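# Seat and lock the server top cover, no tools inside

## Task

Close up the server: set its top cover in place and lock it by sliding it shut, either with a firm push or while both release buttons are held down. Make sure no tool is left inside the server.

## Robot and tools

Robot: two seven-joint arms, left_arm and right_arm, each ending in a parallel two-finger gripper. Calibrated bases: left_arm at (-0.049, +0.349, 0) m, right_arm at (+0.011, -0.308, 0) m, both nearly unrotated. A camera stand sits behind them. Joint ranges (rad): waist and both roll joints about +/-69.1, shoulder +/-2.250, elbow +/-2.580 (0 is straight), wrist pitch +/-2.100.

Frames. Scene frame: origin at table-top height midway between the arms, +x out over the table, +y toward left_arm, +z up. Reported positions (metres) and quaternions (wxyz) use this frame. Motion offsets instead run along each gripper's own Hand target axes: fingers point along +z and close along x. end_effector_position is the point between the pads; fingertips extend 17.5 mm past it. Printed poses may be off by a few cm.

A row is 18 numbers, each in [-1, 1], always for both arms: left dx, dy, dz, rx, ry, rz, gripper position, force_limit, speed, then the same nine for the right arm. The six pose numbers are an offset, not a pose, from that arm's Hand target as it stood when the action or move began; 1.0 equals 0.6 m or 180 degrees, and rx, ry, rz form one rotation vector. Every row counts from that same start, so rows do not chain, but a later call starts from the new Hand target, so repeating an offset keeps moving. Six zeros re-command the current Hand target. Gripper numbers are absolute: position +1 = open 50 mm, about -0.65 = pads touching, -1 = close until stopped (use this to grip). force_limit -1/0/+1 = about 20/102/185 N per pad (actual up to ~15 N more). speed -1/0/+1 = 20/85/150 mm/s. Both start at +1. A 0 is a real command, so to leave a gripper unchanged resend its last three numbers.

Tools.
- execute_actions(actions, cameras): actions is a list of actions; each action is a list of up to 15 rows, one per 1/30 s step; a shorter list repeats its final row. cameras: list of names, ["all"], or []; default is all only for an empty actions list. An empty list just returns state and images.
- move(target, speed, blend, blocking, cameras): target is one row or up to 15 rows, each offset measured from the Hand targets at the move's start (not from the previous target). Straight paths, both arms finishing together, at least 0.5 s, cut off after 10 s. speed in m/s, 0.002-0.5, default 0.25 (turning capped at twice that in rad/s, max 0.873); one value or one per target. blend in m rounds corners; 0 stops at each target. blocking=false returns after about 0.5 s while it keeps running. No collision avoidance. Finger changes in later targets take effect once arriving there with everything at rest.
- wait(seconds 0-10, cameras): arms hold their last command; a running move continues.
- stop(cameras): brakes a running move; fingers keep going.
- zoom_image(camera, region [x0, y0, x1, y1] in pixels, at most 504 each way): closer view of the latest image from that camera.
- clear_fault(arm: left_arm or right_arm): clears a reported torque fault only.
- finished_scene(scene): ends the current scene, given its number; irreversible. The cover must stay locked with the robot off it.
Cameras: cam_head_left, cam_head_right, cam_high, cam_left_wrist, cam_right_wrist, all 672x504. Wrist views may lag while moving.

Results: per arm end_effector_position and end_effector_quat_wxyz, Hand target (last command after clipping; next offsets count from it), Tool commands, joint positions, velocities ("within noise" when still), joint torques, and Flange force along the gripper's x y z (includes held weight and error; "no reading" near singularities; omitted after row calls). object_status: 0 moving, 1 blocked while opening, 2 blocked while closing (a grip), 3 reached position or pads met (likely empty). Opening in mm is about (250 - position_measured) x 0.202. A move adds a "move:" line: done, off_target, moving, held or fault, plus limits=paced (pose clipped) or limits=held (steps withheld). Row calls also list sampled positions. MOTOR HOT means a motor passed 60 °C; at 75 °C an OVER-TEMPERATURE FAULT makes that arm sag for 30-60 s or more.

Cautions. Orientation is clipped to 32 degrees from the current one each step; big turns can swing the elbow. If the gripper stops short, a new command (even zeros) re-requests the target; send the gap as an offset if needed. Arms are stiff: aiming a few mm beyond a firm contact pushes very hard, so to release a push, command a target back behind the gripper. Faster moves hit harder. A torque fault (sensor at limit, 104.5 N m large joints, 51.3 N m wrist joints, or a joint 5 degrees off plan) freezes that arm until clear_fault. The clearance check blocks arm-to-arm approach but not closing fingers; any press between arms, including gripping the other gripper, can fail the task. Centre pads on fixed objects. Do not drop parts, release moving parts, slam, or let anything leave the table. Holding loads, stretched reach, and pushing toward unreachable poses all heat motors. Loose objects may occasionally get nudged.

Each tool is called in YAML: its name, and indented under it one key for each argument.

## Session

execute_actions:
  actions: []
  cameras: ["all"]

Scene clock: 0.00 s.
left_arm: end_effector_position=(+0.5851, +0.2493, +0.2618) position_measured=3 object_status=3 end_effector_quat_wxyz=(-0.074, +0.894, -0.318, +0.308) | right_arm: end_effector_position=(+0.7688, +0.0700, +0.2668) position_measured=3 object_status=3 end_effector_quat_wxyz=(-0.657, +0.722, -0.192, +0.103)
Joint positions: left_arm=[-0.258 0.431 0.468 1.662 -0.502 0.484 -0.142] | right_arm=[0.036 1.102 -0.371 1.087 -1.563 0.838 0.549]
Joint velocities: within noise
Joint torques (N m): no reading
Flange force (N): no reading
Hand target: left_arm +0.5851, +0.2493, +0.2618; -0.074, +0.894, -0.318, +0.308 | right_arm +0.7688, +0.0700, +0.2668; -0.657, +0.722, -0.192, +0.103
Tool commands: left_gripper/position=+1.0 left_gripper/force_limit=+1.0 left_gripper/speed=+1.0 right_gripper/position=+1.0 right_gripper/force_limit=+1.0 right_gripper/speed=+1.0

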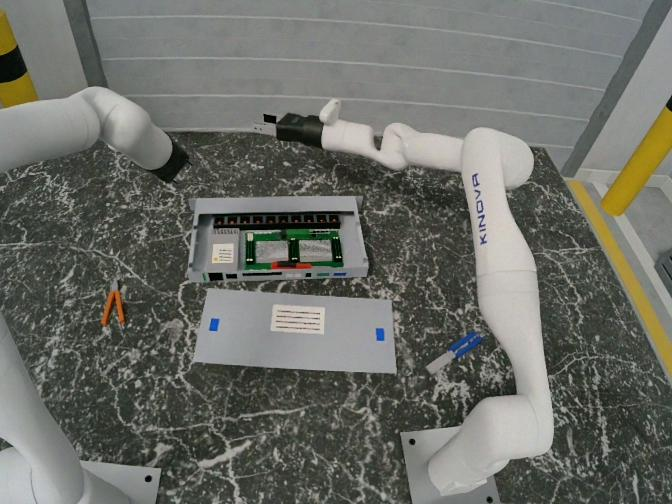

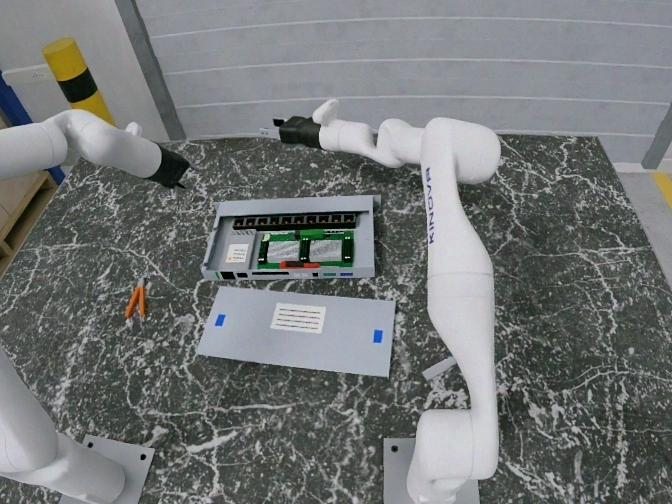

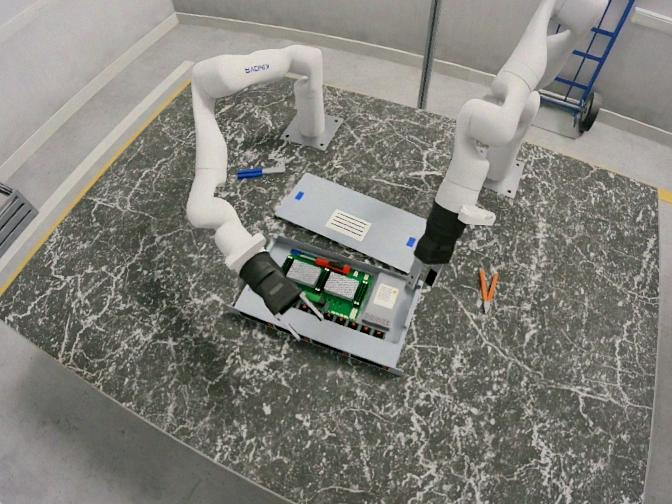

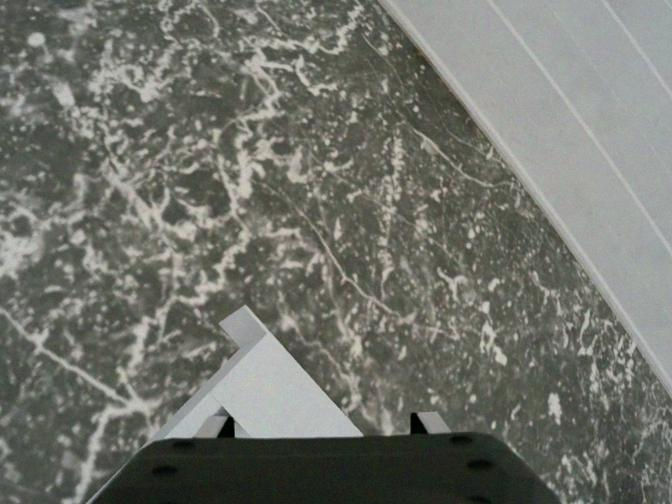

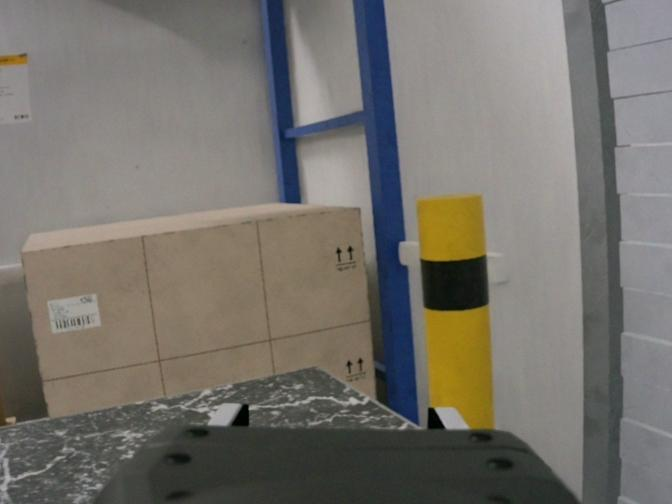

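zoom_image:
  camera: "cam_head_left"
  region: [170, 180, 410, 380]

zoom_image:
  camera: "cam_high"
  region: [220, 160, 460, 390]

zoom_image:
  camera: "cam_head_right"
  region: [190, 180, 400, 300]

Scaled by 2.100 from the camera's 672x504 image, which has a finer 960x720 frame.

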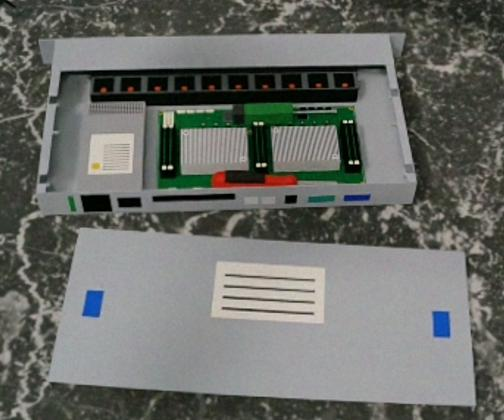

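Scaled by 2.100 from the camera's 672x504 image, which has a finer 960x720 frame.

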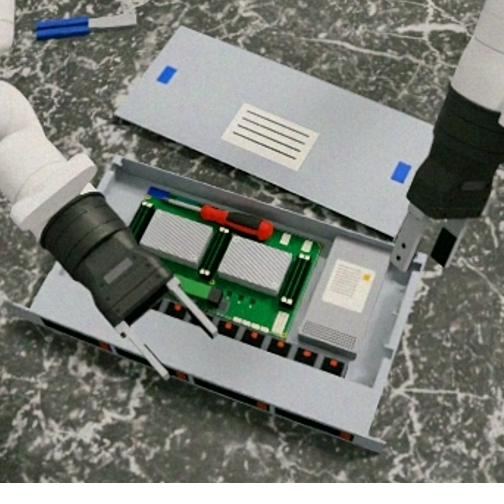

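Scaled by 2.400 from the camera's 672x504 image, which has a finer 960x720 frame.

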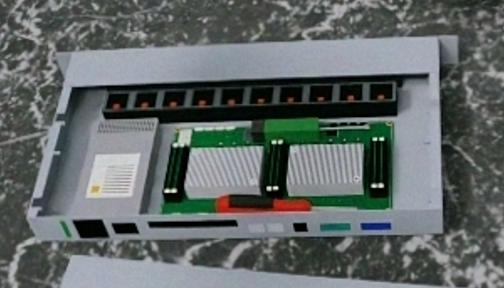

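move:
  target:
    - [0,0,0,0,0,0,1,1,1,-0.4733,0.16,-0.6991,-0.3892,0.2838,0.2714,1,1,1]
    - [0.276,0.2645,-0.1815,-0.1806,-0.1107,0.2724,1,1,1,-0.4733,0.16,-0.6991,-0.3892,0.2838,0.2714,1,1,1]
  blend: [0.05,0]
  speed: 0.4
  cameras: ["all"]

Scene clock: 78.63 s.
left_arm: end_effector_position=(+0.5372, +0.0300, +0.3794) position_measured=3 object_status=3 end_effector_quat_wxyz=(-0.028, +0.704, -0.704, +0.092) | right_arm: end_effector_position=(+0.3299, -0.2000, +0.2498) position_measured=3 object_status=3 end_effector_quat_wxyz=(+0.000, +0.707, -0.707, +0.000)
Joint positions: left_arm=[0.394 0.963 0.671 0.035 -0.653 1.958 -1.092] | right_arm=[-0.306 0.111 -0.067 1.859 0.008 1.172 -1.982]
Joint torques (N m): left_arm=[1.82 -25.41 1.73 -6.57 0.14 -0.56 0.3] | right_arm=[0.85 -10.08 -0.24 -8.14 0.2 -0.24 -0.04]
Flange force (N): left_arm=no reading | right_arm=[-1.0 0.9 -3.8]
Hand target: left_arm +0.5379, +0.0296, +0.3800; +0.000, +0.707, -0.707, -0.001 | right_arm +0.3299, -0.2000, +0.2498; +0.000, +0.707, -0.707, +0.000
Off the commanded pose: left_arm 0.001 m, 11 deg | right_arm 0.000 m, 0 deg.
elbow stopped short (left arm): the move would have taken joint 4 (elbow) straighter than the controller allows.
move: off_target (left_arm)
camera_calibration:
cam_left_wrist: T_world_to_cam=[[-0.0488015, -0.993526, 0.102589, 0.0185441], [-0.982194, 0.0290796, -0.185607, 0.661274], [0.181422, -0.10982, -0.977254, 0.444154], [0, 0, 0, 1]] pos_world=[0.569825, 0.0479714, 0.554886]
cam_right_wrist: T_world_to_cam=[[-0.00720915, -0.999797, -0.0188143, -0.193402], [-0.999867, 0.00693195, 0.0147573, 0.376607], [-0.0146239, 0.0189182, -0.999714, 0.42475], [0, 0, 0, 1]] pos_world=[0.381375, -0.204009, 0.415433]

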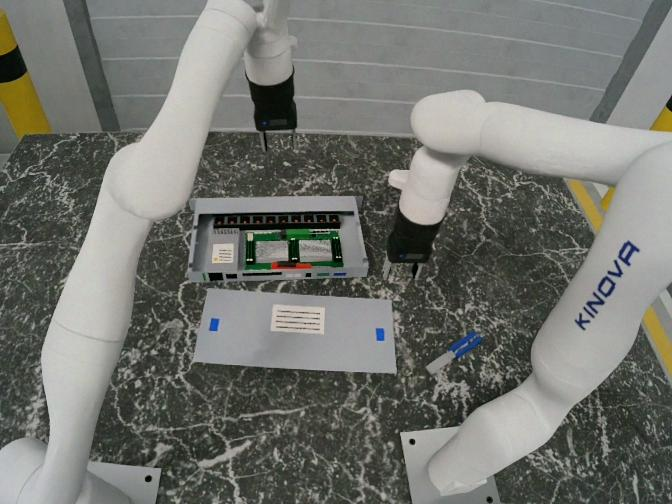

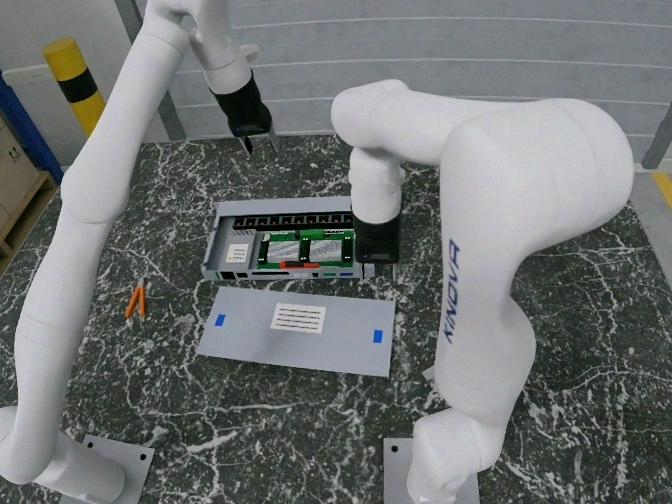

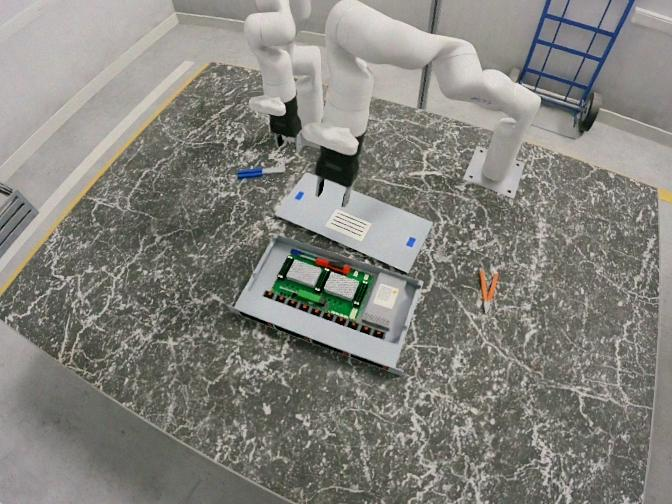

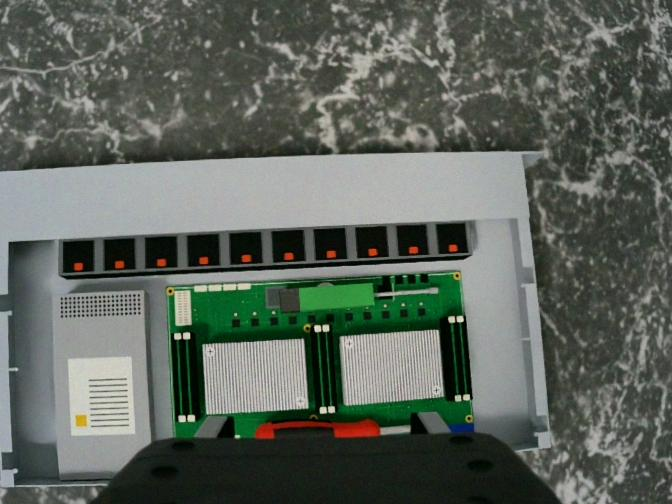

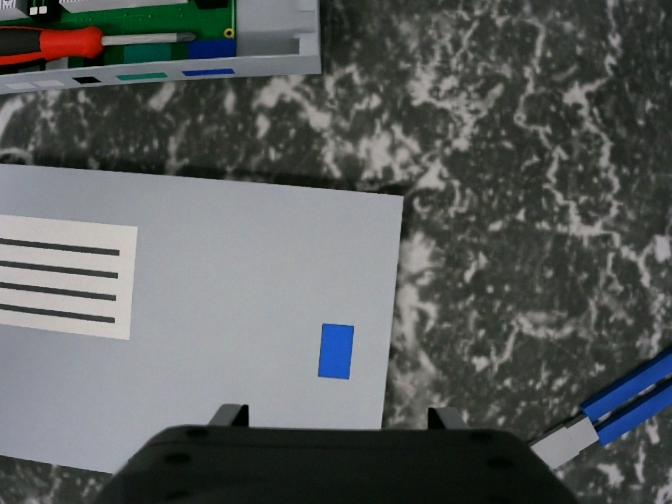

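zoom_image:
  camera: "cam_left_wrist"
  region: [150, 250, 570, 450]

zoom_image:
  camera: "cam_high"
  region: [220, 220, 440, 390]

zoom_image:
  camera: "cam_right_wrist"
  region: [0, 0, 420, 220]

Scaled by 1.200.

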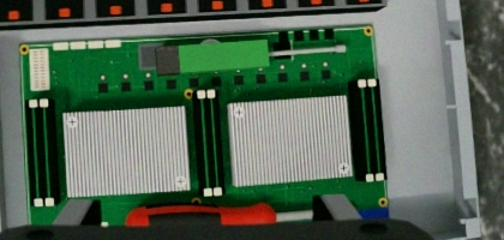

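Scaled by 2.291 from the camera's 672x504 image, which has a finer 960x720 frame.

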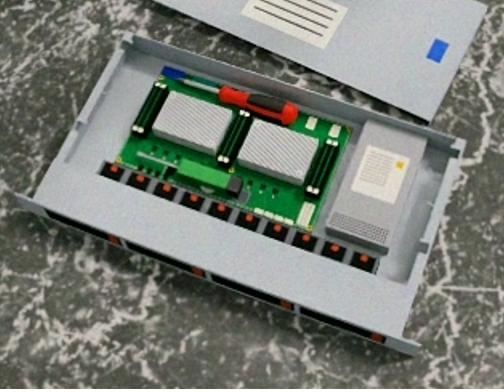

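Scaled by 1.200.

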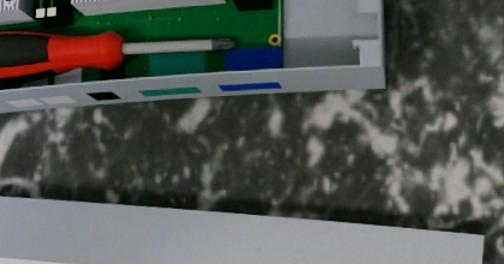

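move:
  target:
    - [-0.5007,0.3965,0.3833,0,0.3333,0,1,1,1,0,0,0,0,0,0,1,1,1]
    - [-0.5007,0.3965,0.3833,0,0.3333,0,1,1,1,-0.3833,-0.3168,0.1497,0,0,0.5,1,1,1]
  blend: [0.08,0]
  speed: 0.4
  cameras: ["all"]

Scene clock: 131.73 s.
left_arm: end_effector_position=(+0.3000, +0.3303, +0.1504) position_measured=3 object_status=3 end_effector_quat_wxyz=(+0.353, +0.613, -0.613, +0.353) | right_arm: end_effector_position=(+0.5201, +0.0299, +0.1600) position_measured=3 object_status=3 end_effector_quat_wxyz=(+0.000, +0.000, +1.000, +0.000)
Joint positions: left_arm=[-1.418 1.131 1.132 1.91 -0.009 1.027 -1.907] | right_arm=[-0.668 0.823 0.174 1.021 -0.132 1.308 -3.691]
Joint torques (N m): left_arm=[1.85 -14.39 9.8 -1.24 2.54 1.13 0.22] | right_arm=[0.73 -23.2 1.3 -8.39 0.24 -0.13 -0.06]
Flange force (N): left_arm=[-2.3 3.2 -2.4] | right_arm=[0.0 1.5 -3.0]
Hand target: left_arm +0.3000, +0.3303, +0.1504; +0.353, +0.613, -0.613, +0.353 | right_arm +0.5201, +0.0298, +0.1599; +0.000, +0.000, +1.000, +0.000
Off the commanded pose: left_arm 0.000 m, 0 deg | right_arm 0.000 m, 0 deg.
move: done; limits=paced
camera_calibration:
cam_left_wrist: T_world_to_cam=[[-0.0379823, -0.484631, 0.873894, 0.041469], [-0.999199, 0.00739188, -0.0393292, 0.36739], [0.0126004, -0.874688, -0.484523, 0.525578], [0, 0, 0, 1]] pos_world=[0.362049, 0.477098, 0.232865]
cam_right_wrist: T_world_to_cam=[[-0.999788, 0.00711421, -0.0193152, 0.522325], [0.00682962, 0.999868, 0.0147603, 0.0133417], [0.0194176, 0.0146252, -0.999704, 0.315832], [0, 0, 0, 1]] pos_world=[0.515991, -0.021675, 0.32563]

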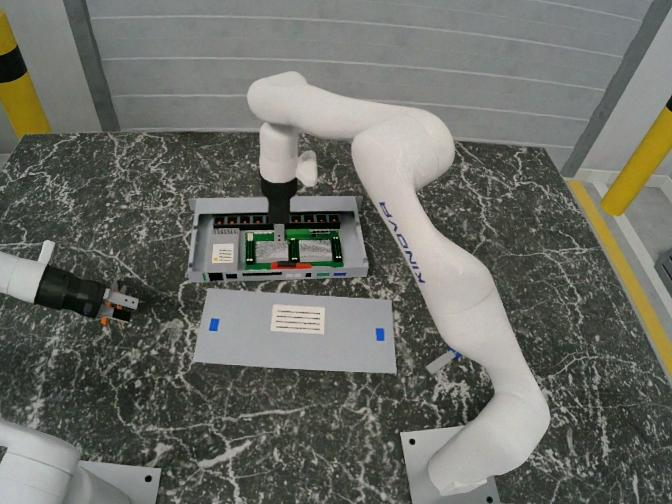

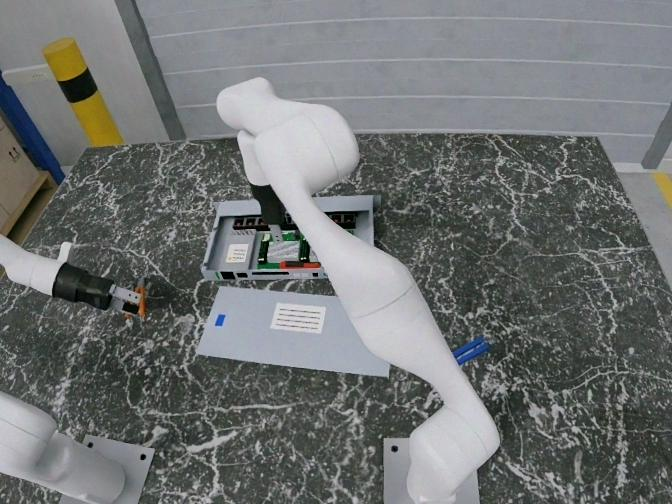

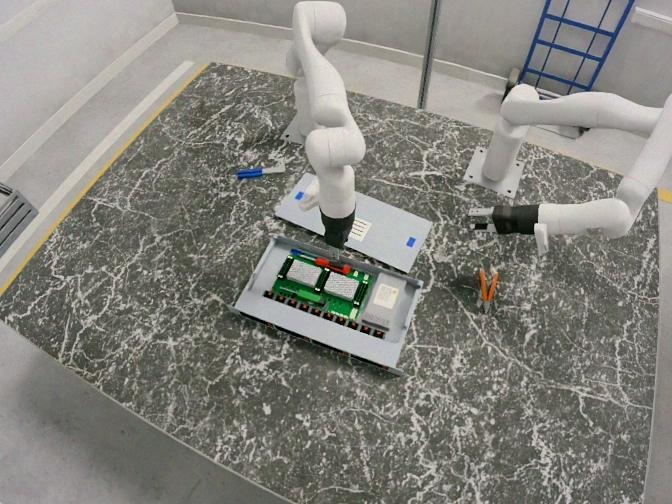

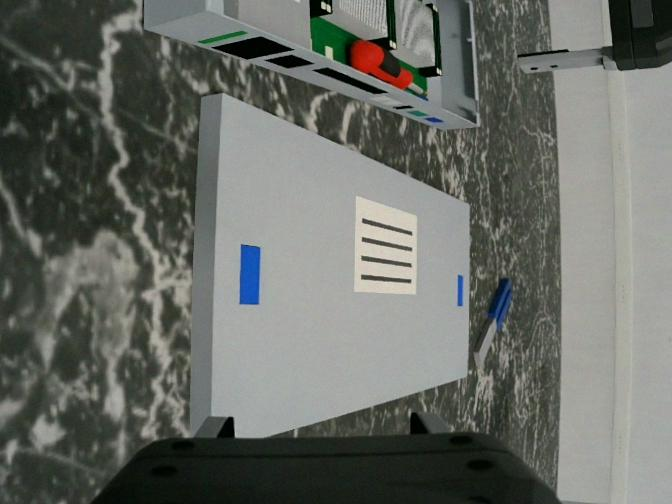

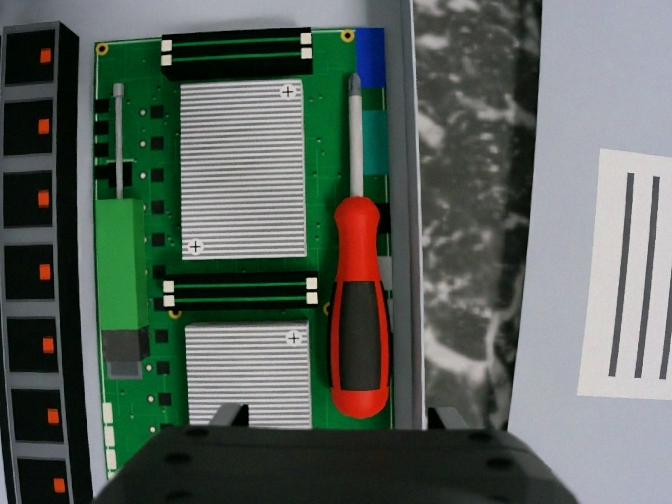

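zoom_image:
  camera: "cam_left_wrist"
  region: [170, 70, 500, 450]

zoom_image:
  camera: "cam_head_left"
  region: [180, 260, 410, 390]

zoom_image:
  camera: "cam_high"
  region: [260, 160, 450, 290]

zoom_image:
  camera: "cam_right_wrist"
  region: [80, 20, 440, 440]

Scaled by 1.326.

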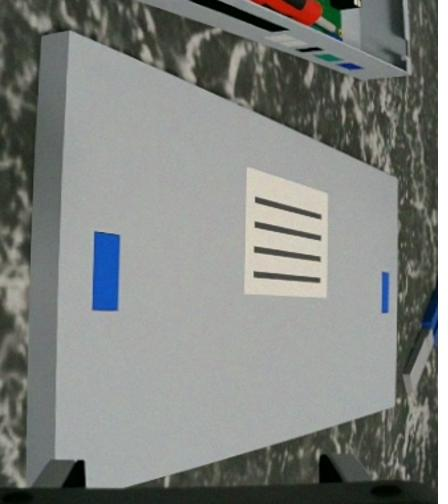

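Scaled by 2.191 from the camera's 672x504 image, which has a finer 960x720 frame.

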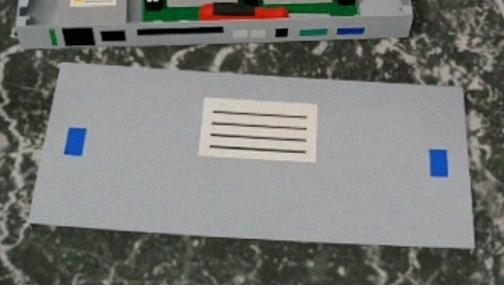

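Scaled by 2.653 from the camera's 672x504 image, which has a finer 960x720 frame.

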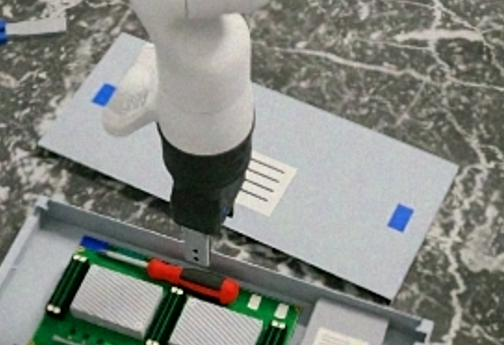

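Scaled by 1.200.

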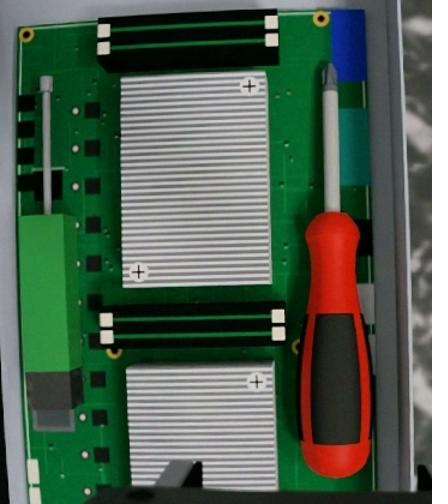

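zoom_image:
  camera: "cam_head_left"
  region: [230, 170, 330, 290]

zoom_image:
  camera: "cam_head_right"
  region: [230, 170, 330, 290]

Scaled by 4.200 from the camera's 672x504 image, which has a finer 960x720 frame.

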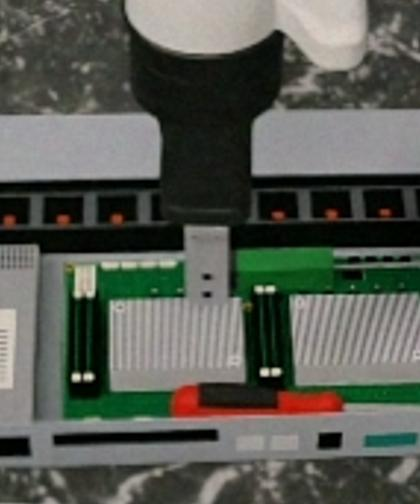

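Scaled by 4.200 from the camera's 672x504 image, which has a finer 960x720 frame.

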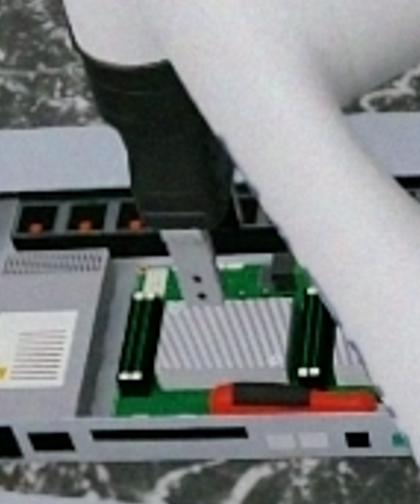

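move:
  target:
    - [0,0,0,0,0,0,1,1,1,0.0112,-0.1747,0.1,0,0,0,-0.287,-0.5,1]
    - [0,0,0,0,0,0,1,1,1,0.0112,-0.1747,0.19,0,0,0,-0.287,-0.5,1]
  blend: [0.01,0]
  speed: [0.3,0.1]
  cameras: ["cam_right_wrist","cam_head_left","cam_high"]

Scene clock: 254.97 s.
left_arm: end_effector_position=(+0.3000, +0.3303, +0.1504) position_measured=3 object_status=3 end_effector_quat_wxyz=(+0.353, +0.613, -0.613, +0.353) | right_arm: end_effector_position=(+0.5134, -0.0750, +0.0460) position_measured=195 object_status=3 end_effector_quat_wxyz=(+0.000, +0.000, +1.000, +0.000)
Joint positions: left_arm=[-1.418 1.131 1.132 1.91 -0.009 1.027 -1.907] | right_arm=[-0.529 0.823 0.152 1.428 -0.142 0.9 -3.515]
Joint torques (N m): left_arm=[1.73 -14.39 9.84 -1.23 2.48 1.12 0.24] | right_arm=[0.75 -21.45 1.24 -6.65 0.19 -0.11 -0.07]
Flange force (N): left_arm=[-2.3 2.9 -2.3] | right_arm=[-0.3 1.7 -3.1]
Hand target: left_arm +0.3000, +0.3303, +0.1504; +0.353, +0.613, -0.613, +0.353 | right_arm +0.5134, -0.0750, +0.0460; +0.000, +0.000, +1.000, +0.000
Off the commanded pose: left_arm 0.000 m, 0 deg | right_arm 0.000 m, 0 deg.
move: done
camera_calibration:
cam_right_wrist: T_world_to_cam=[[-0.999787, 0.00721279, -0.0193149, 0.514183], [0.00693014, 0.999869, 0.0146608, 0.119926], [0.0194181, 0.0145239, -0.999706, 0.203517], [0, 0, 0, 1]] pos_world=[0.509291, -0.126575, 0.21163]
Images, in order (width x height): cam_head_left 672x504, cam_high 672x504, cam_right_wrist 672x504.

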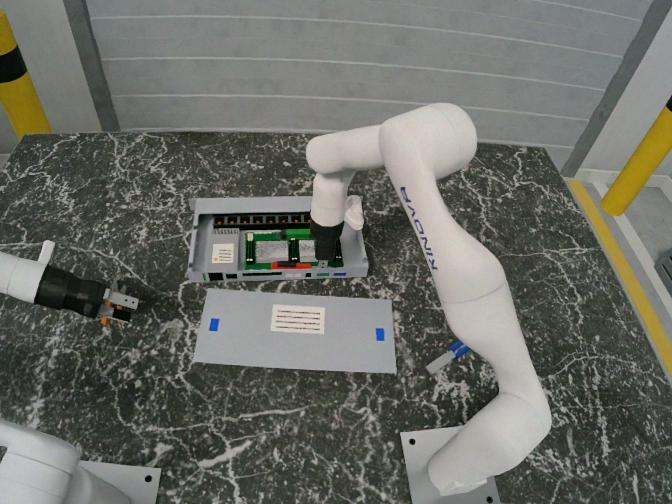

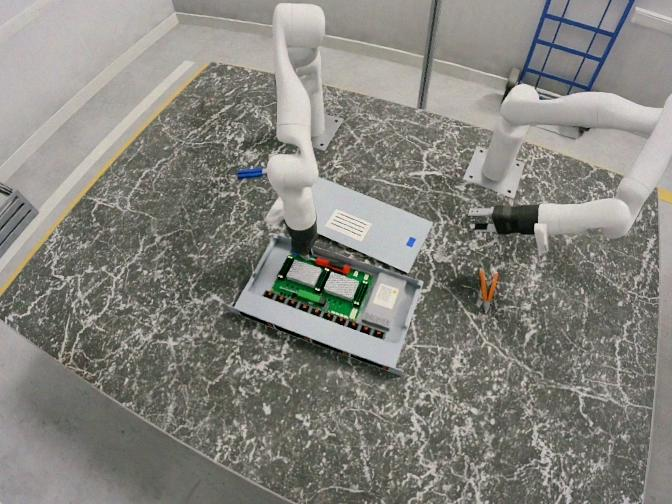

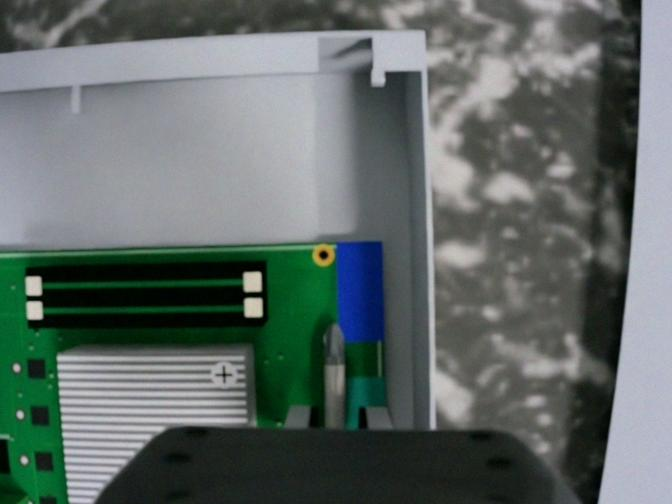

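move:
  target:
    - [0,0,0,0,0,0,1,1,1,0,0,0.015,0,0,0,-0.287,-0.5,1]
    - [0,0,0,0,0,0,1,1,1,0,0,0.015,0,0,0,-1,-0.5,-0.5]
  speed: 0.04
  cameras: ["cam_right_wrist"]

Scene clock: 262.60 s.
left_arm: end_effector_position=(+0.3000, +0.3303, +0.1504) position_measured=3 object_status=3 end_effector_quat_wxyz=(+0.353, +0.613, -0.613, +0.353) | right_arm: end_effector_position=(+0.5134, -0.0750, +0.0371) position_measured=252 object_status=3 end_effector_quat_wxyz=(+0.000, +0.000, +1.000, +0.000)
Joint positions: left_arm=[-1.418 1.131 1.132 1.91 -0.009 1.027 -1.907] | right_arm=[-0.528 0.837 0.15 1.434 -0.144 0.881 -3.513]
Joint torques (N m): left_arm=[1.82 -14.41 9.85 -1.28 2.53 1.15 0.23] | right_arm=[0.05 -12.01 -0.19 -3.61 -0.04 -1.06 -0.07]
Flange force (N): left_arm=[-2.3 3.2 -2.2] | right_arm=[1.7 -0.5 -21.8]
Hand target: left_arm +0.3000, +0.3303, +0.1504; +0.353, +0.613, -0.613, +0.353 | right_arm +0.5134, -0.0750, +0.0370; +0.000, +0.000, +1.000, +0.000
Off the commanded pose: left_arm 0.000 m, 0 deg | right_arm 0.000 m, 0 deg.
move: done
camera_calibration:
cam_right_wrist: T_world_to_cam=[[-0.999783, 0.00731815, -0.0195123, 0.514063], [0.00702868, 0.999865, 0.0148627, 0.119964], [0.0196185, 0.0147223, -0.999699, 0.194541], [0, 0, 0, 1]] pos_world=[0.509291, -0.126574, 0.20273]
Images, in order (width x height): cam_right_wrist 672x504.

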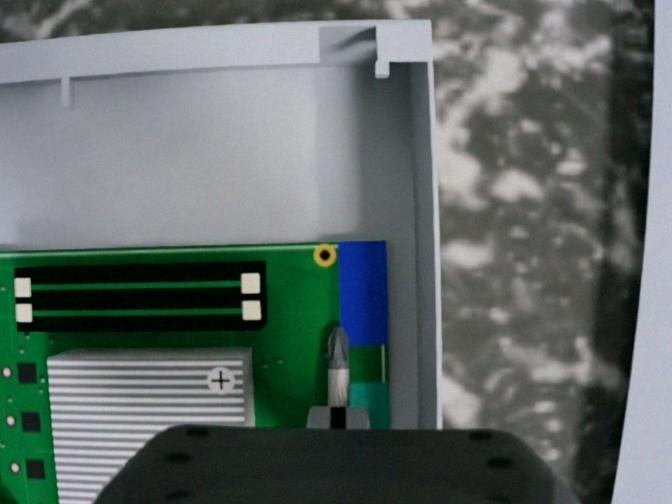

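move:
  target:
    - [0,0,0,0,0,0,1,1,1,0,0,-0.015,0,0,0,-1,-0.5,-0.5]
    - [0,0,0,0,0,0,1,1,1,0,0,-0.015,0,0,0,-0.287,-0.5,1]
    - [0,0,0,0,0,0,1,1,1,0,0,0.004,0,0,0,-0.287,-0.5,1]
  speed: [0.06,0.06,0.04]
  cameras: ["cam_right_wrist"]

Scene clock: 269.33 s.
left_arm: end_effector_position=(+0.3000, +0.3303, +0.1504) position_measured=3 object_status=3 end_effector_quat_wxyz=(+0.353, +0.613, -0.613, +0.353) | right_arm: end_effector_position=(+0.5134, -0.0750, +0.0346) position_measured=195 object_status=3 end_effector_quat_wxyz=(+0.000, +0.000, +1.000, +0.000)
Joint positions: left_arm=[-1.418 1.131 1.132 1.91 -0.009 1.027 -1.907] | right_arm=[-0.528 0.841 0.149 1.436 -0.144 0.876 -3.513]
Joint torques (N m): left_arm=[1.83 -14.43 9.88 -1.26 2.5 1.15 0.25] | right_arm=[0.75 -21.54 1.27 -6.49 0.23 -0.12 -0.05]
Flange force (N): left_arm=[-2.4 3.2 -2.2] | right_arm=[-0.3 1.8 -3.1]
Hand target: left_arm +0.3000, +0.3303, +0.1504; +0.353, +0.613, -0.613, +0.353 | right_arm +0.5134, -0.0750, +0.0346; +0.000, +0.000, +1.000, +0.000
Off the commanded pose: left_arm 0.000 m, 0 deg | right_arm 0.000 m, 0 deg.
move: done
camera_calibration:
cam_right_wrist: T_world_to_cam=[[-0.999787, 0.00721279, -0.0193149, 0.513963], [0.00693014, 0.999869, 0.0146608, 0.120093], [0.0194181, 0.0145239, -0.999706, 0.19212], [0, 0, 0, 1]] pos_world=[0.509291, -0.126575, 0.20023]
Images, in order (width x height): cam_right_wrist 672x504.

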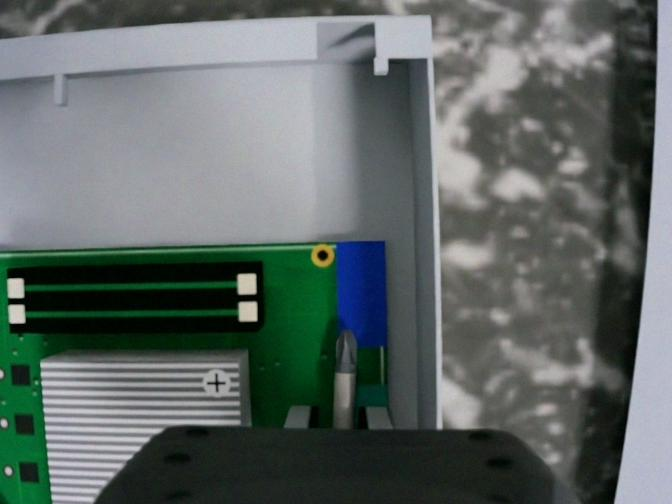

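move:
  target:
    - [0,0,0,0,0,0,1,1,1,0,0,0.006,0,0,0,-0.287,-0.5,1]
    - [0,0,0,0,0,0,1,1,1,0,0,0.006,0,0,0,-1,-0.5,-0.5]
  speed: [0.04,0.04]
  cameras: ["cam_right_wrist"]

Scene clock: 274.67 s.
left_arm: end_effector_position=(+0.3000, +0.3303, +0.1504) position_measured=3 object_status=3 end_effector_quat_wxyz=(+0.353, +0.613, -0.613, +0.353) | right_arm: end_effector_position=(+0.5134, -0.0750, +0.0310) position_measured=227 object_status=2 end_effector_quat_wxyz=(+0.000, +0.000, +1.000, +0.000)
Joint positions: left_arm=[-1.418 1.131 1.132 1.91 -0.009 1.027 -1.907] | right_arm=[-0.527 0.846 0.148 1.438 -0.145 0.868 -3.512]
Joint torques (N m): left_arm=[1.85 -14.41 9.87 -1.31 2.52 1.09 0.22] | right_arm=[0.76 -21.45 1.26 -6.45 0.25 -0.19 -0.08]
Flange force (N): left_arm=[-2.3 3.3 -2.4] | right_arm=[-0.3 1.8 -3.4]
Hand target: left_arm +0.3000, +0.3303, +0.1504; +0.353, +0.613, -0.613, +0.353 | right_arm +0.5134, -0.0750, +0.0310; +0.000, +0.000, +1.000, +0.000
Off the commanded pose: left_arm 0.000 m, 0 deg | right_arm 0.000 m, 0 deg.
move: done
camera_calibration:
cam_right_wrist: T_world_to_cam=[[-0.999785, 0.00731517, -0.0194131, 0.513925], [0.00702913, 0.999866, 0.014762, 0.120075], [0.0195185, 0.0146224, -0.999703, 0.188482], [0, 0, 0, 1]] pos_world=[0.509291, -0.126574, 0.19663]
Images, in order (width x height): cam_right_wrist 672x504.

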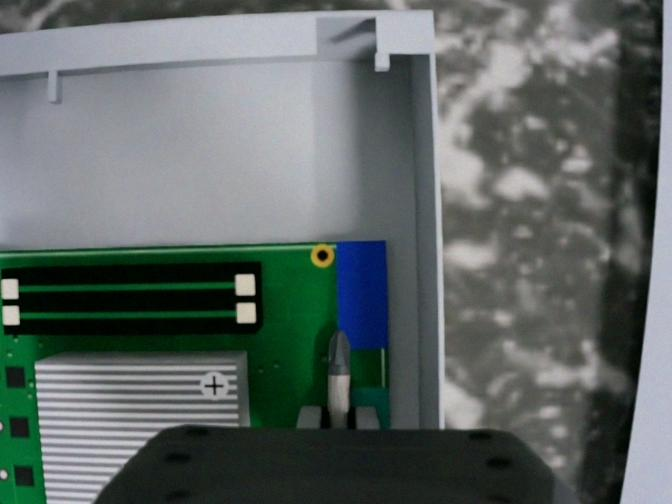

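move:
  target:
    - [0,0,0,0,0,0,1,1,1,0,0,-0.1667,0,0,0,-1,-0.5,-0.5]
    - [0,0,0,0,0,0,1,1,1,0.0223,-0.625,-0.1667,0,0,0,-1,-0.5,-0.5]
    - [0,0,0,0,0,0,1,1,1,0.0223,-0.625,-0.02,0,0,0,-1,-0.5,-0.5]
  speed: [0.15,0.35,0.2]
  blend: [0.01,0.03,0]
  cameras: ["cam_right_wrist","cam_head_left","cam_high"]

Scene clock: 285.80 s.
left_arm: end_effector_position=(+0.3000, +0.3303, +0.1504) position_measured=3 object_status=3 end_effector_quat_wxyz=(+0.353, +0.613, -0.613, +0.353) | right_arm: end_effector_position=(+0.4997, -0.4500, +0.0431) position_measured=227 object_status=2 end_effector_quat_wxyz=(+0.000, +0.000, +1.000, +0.000)
Joint positions: left_arm=[-1.418 1.131 1.132 1.91 -0.009 1.027 -1.907] | right_arm=[0.158 0.75 0.18 1.612 -0.172 0.794 -2.766]
Joint torques (N m): left_arm=[1.83 -14.43 9.78 -1.29 2.55 1.11 0.24] | right_arm=[0.76 -19.84 1.4 -6.09 0.21 -0.19 -0.08]
Flange force (N): left_arm=[-2.3 3.3 -2.4] | right_arm=[-1.3 1.2 -3.1]
Hand target: left_arm +0.3000, +0.3303, +0.1504; +0.353, +0.613, -0.613, +0.353 | right_arm +0.4997, -0.4500, +0.0431; +0.000, +0.000, +1.000, +0.000
Off the commanded pose: left_arm 0.000 m, 0 deg | right_arm 0.000 m, 0 deg.
move: done
camera_calibration:
cam_right_wrist: T_world_to_cam=[[-0.999785, 0.0072152, -0.0194141, 0.503257], [0.00692914, 0.999867, 0.0147615, 0.494891], [0.019518, 0.0146238, -0.999703, 0.206426], [0, 0, 0, 1]] pos_world=[0.495691, -0.501475, 0.20883]
Images, in order (width x height): cam_head_left 672x504, cam_high 672x504, cam_right_wrist 672x504.

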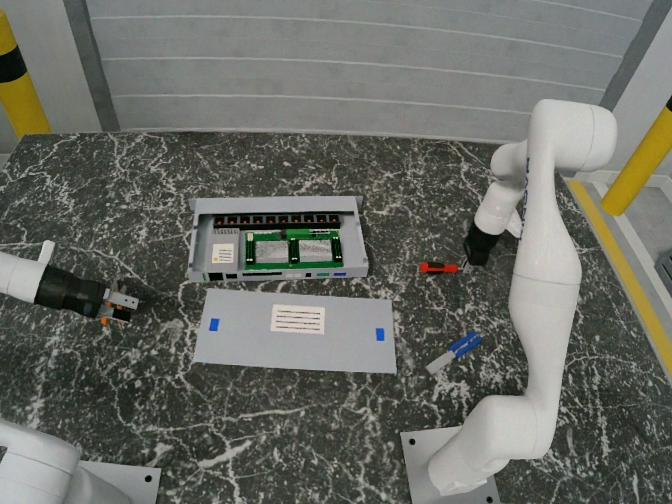

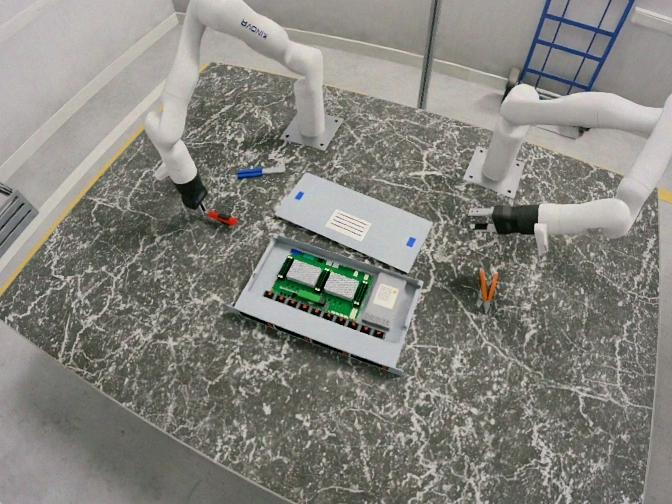

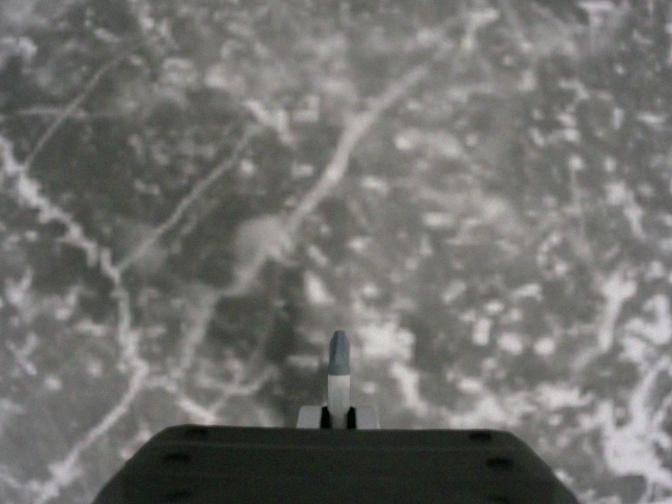

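move:
  target: [0,0,0,0,0,0,1,1,1,0,0,0.03,0,0,0,-1,-0.5,-0.5]
  speed: [0.05]

Scene clock: 289.07 s.
left_arm: end_effector_position=(+0.3000, +0.3303, +0.1504) position_measured=3 object_status=3 end_effector_quat_wxyz=(+0.353, +0.613, -0.613, +0.353) | right_arm: end_effector_position=(+0.4997, -0.4500, +0.0251) position_measured=227 object_status=2 end_effector_quat_wxyz=(+0.000, +0.000, +1.000, +0.000)
Joint positions: left_arm=[-1.418 1.131 1.132 1.91 -0.009 1.027 -1.907] | right_arm=[0.163 0.781 0.173 1.623 -0.178 0.753 -2.761]
Joint torques (N m): left_arm=[1.87 -14.42 9.8 -1.26 2.49 1.11 0.23] | right_arm=[0.79 -20.17 1.42 -5.86 0.21 -0.16 -0.07]
Flange force (N): left_arm=[-2.2 3.3 -2.5] | right_arm=[-1.3 1.3 -2.7]
Hand target: left_arm +0.3000, +0.3303, +0.1504; +0.353, +0.613, -0.613, +0.353 | right_arm +0.4997, -0.4500, +0.0251; +0.000, +0.000, +1.000, +0.000
Off the commanded pose: left_arm 0.000 m, 0 deg | right_arm 0.000 m, 0 deg.
move: done

move:
  target:
    - [0,0,0,0,0,0,1,1,1,0,0,0.0077,0,0,0,-1,-0.5,-0.5]
    - [0,0,0,0,0,0,1,1,1,0,0,0.0077,0,0,0,-0.287,-0.5,-0.5]
    - [0,0,0,0,0,0,1,1,1,0,0,-0.1915,0,0,0,-0.287,-0.5,-0.5]
    - [0,0,0,0,0,0,1,1,1,-0.2088,0.6167,-0.1915,0,0,0,-0.287,-0.5,-0.5]
    - [0,0,0,0,0,0,1,1,1,-0.2088,0.6167,-0.0332,0,0,0,-0.287,-0.5,-0.5]
  speed: [0.05,0.05,0.15,0.4,0.15]
  blend: [0,0,0.03,0.02,0]
  cameras: ["cam_right_wrist","cam_head_left","cam_high"]

Scene clock: 314.93 s.
left_arm: end_effector_position=(+0.3000, +0.3303, +0.1504) position_measured=3 object_status=3 end_effector_quat_wxyz=(+0.353, +0.613, -0.613, +0.353) | right_arm: end_effector_position=(+0.6252, -0.0800, +0.0448) position_measured=195 object_status=3 end_effector_quat_wxyz=(+0.000, +0.000, +1.000, +0.000)
Joint positions: left_arm=[-1.418 1.131 1.132 1.91 -0.009 1.027 -1.907] | right_arm=[-0.421 1.051 0.165 0.921 -0.155 1.18 -3.457]
Joint torques (N m): left_arm=[1.85 -14.39 9.79 -1.33 2.53 1.13 0.25] | right_arm=[0.75 -25.59 1.4 -8.01 0.26 -0.13 -0.07]
Flange force (N): left_arm=[-2.2 3.5 -2.3] | right_arm=[-0.5 1.5 -2.8]
Hand target: left_arm +0.3000, +0.3303, +0.1504; +0.353, +0.613, -0.613, +0.353 | right_arm +0.6253, -0.0801, +0.0449; +0.000, +0.000, +1.000, +0.000
Off the commanded pose: left_arm 0.000 m, 0 deg | right_arm 0.000 m, 0 deg.
move: done
camera_calibration:
cam_right_wrist: T_world_to_cam=[[-0.99979, 0.00711127, -0.0192159, 0.626041], [0.00683008, 0.999869, 0.0146596, 0.124229], [0.0193176, 0.0145253, -0.999708, 0.20038], [0, 0, 0, 1]] pos_world=[0.621191, -0.131575, 0.21053]
Images, in order (width x height): cam_head_left 672x504, cam_high 672x504, cam_right_wrist 672x504.

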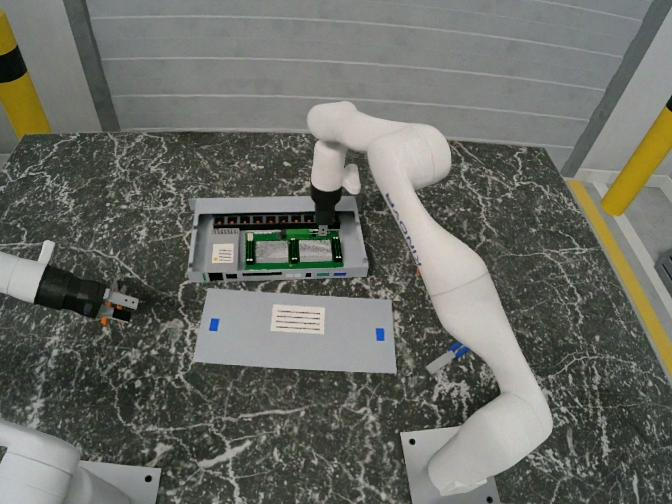

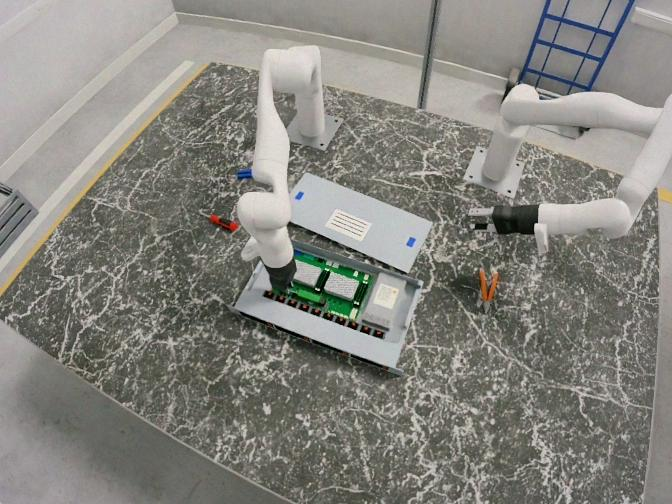

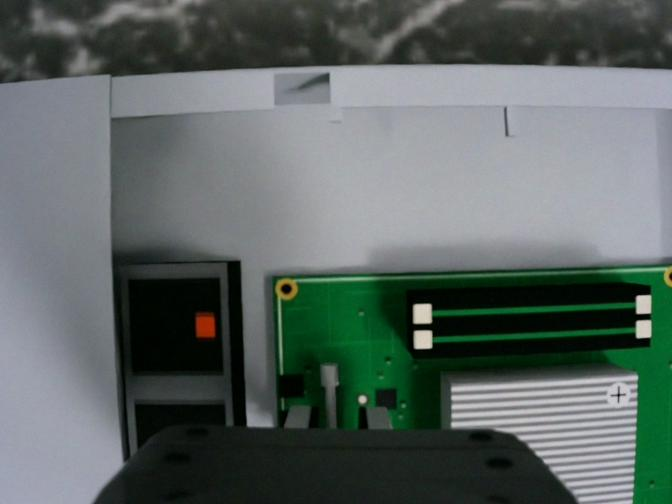

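move:
  target:
    - [0,0,0,0,0,0,1,1,1,-0.0025,0,0.0272,0,0,0,-0.287,-0.5,-0.5]
    - [0,0,0,0,0,0,1,1,1,-0.0025,0,0.0272,0,0,0,-1,-0.5,-0.5]
  speed: [0.04,0.04]
  cameras: ["cam_right_wrist"]

Scene clock: 320.03 s.
left_arm: end_effector_position=(+0.3000, +0.3303, +0.1504) position_measured=3 object_status=3 end_effector_quat_wxyz=(+0.353, +0.613, -0.613, +0.353) | right_arm: end_effector_position=(+0.6268, -0.0801, +0.0286) position_measured=242 object_status=2 end_effector_quat_wxyz=(+0.000, +0.000, +1.000, +0.000)
Joint positions: left_arm=[-1.418 1.131 1.132 1.91 -0.009 1.027 -1.907] | right_arm=[-0.419 1.074 0.163 0.925 -0.157 1.153 -3.455]
Joint torques (N m): left_arm=[1.85 -14.45 9.81 -1.35 2.53 1.1 0.27] | right_arm=[0.09 -15.53 0.08 -1.66 0.13 1.69 -0.02]
Flange force (N): left_arm=[-2.3 3.5 -2.3] | right_arm=[-5.9 2.5 -16.2]
Hand target: left_arm +0.3000, +0.3303, +0.1504; +0.353, +0.613, -0.613, +0.353 | right_arm +0.6268, -0.0801, +0.0286; +0.000, +0.000, +1.000, +0.000
Off the commanded pose: left_arm 0.000 m, 0 deg | right_arm 0.000 m, 0 deg.
move: done
camera_calibration:
cam_right_wrist: T_world_to_cam=[[-0.999785, 0.0072152, -0.0194141, 0.62728], [0.00692914, 0.999867, 0.0147615, 0.124474], [0.019518, 0.0146238, -0.999703, 0.184044], [0, 0, 0, 1]] pos_world=[0.622691, -0.131675, 0.19433]
Images, in order (width x height): cam_right_wrist 672x504.

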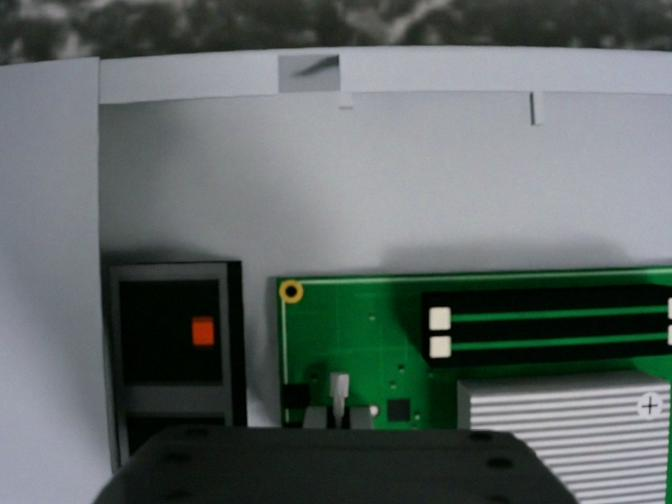

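move:
  target:
    - [0,0,0,0,0,0,1,1,1,0,0,-0.002,0,0,0,-0.287,-0.5,-0.5]
    - [0,0,0,0,0,0,1,1,1,0,0,0.0053,0,0,0,-0.287,-0.5,-0.5]
    - [0,0,0,0,0,0,1,1,1,0,0,0.0053,0,0,0,-1,-0.5,-0.5]
  speed: [0.04,0.03,0.03]
  cameras: ["cam_right_wrist"]

Scene clock: 326.17 s.
left_arm: end_effector_position=(+0.3000, +0.3303, +0.1504) position_measured=3 object_status=3 end_effector_quat_wxyz=(+0.353, +0.613, -0.613, +0.353) | right_arm: end_effector_position=(+0.6268, -0.0801, +0.0254) position_measured=242 object_status=2 end_effector_quat_wxyz=(+0.000, +0.000, +1.000, +0.000)
Joint positions: left_arm=[-1.418 1.131 1.132 1.91 -0.009 1.027 -1.907] | right_arm=[-0.419 1.078 0.163 0.927 -0.157 1.147 -3.454]
Joint torques (N m): left_arm=[1.8 -14.43 9.83 -1.29 2.51 1.13 0.25] | right_arm=[0.55 15.41 -1.62 9.48 0.45 -0.59 0]
Flange force (N): left_arm=[-2.3 3.2 -2.3] | right_arm=[0.5 0.9 -66.3]
Hand target: left_arm +0.3000, +0.3303, +0.1504; +0.353, +0.613, -0.613, +0.353 | right_arm +0.6268, -0.0801, +0.0254; +0.000, +0.000, +1.000, +0.000
Off the commanded pose: left_arm 0.000 m, 0 deg | right_arm 0.000 m, 0 deg.
move: done
camera_calibration:
cam_right_wrist: T_world_to_cam=[[-0.999785, 0.00721715, -0.0194134, 0.627317], [0.00692916, 0.999866, 0.0148615, 0.124401], [0.019518, 0.0147238, -0.999701, 0.180855], [0, 0, 0, 1]] pos_world=[0.622791, -0.131575, 0.19113]
Images, in order (width x height): cam_right_wrist 672x504.

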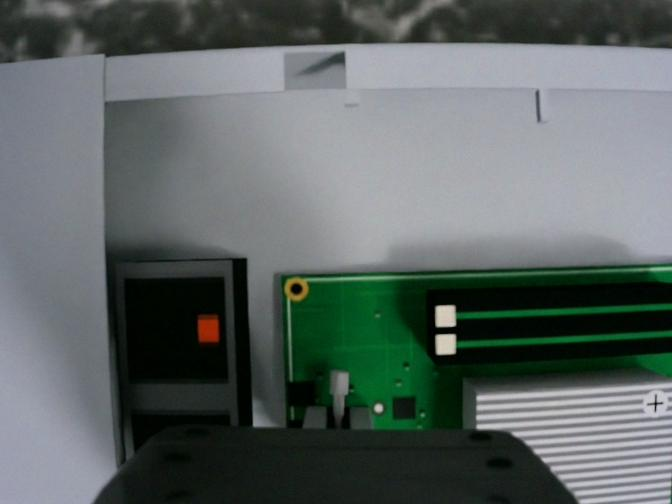

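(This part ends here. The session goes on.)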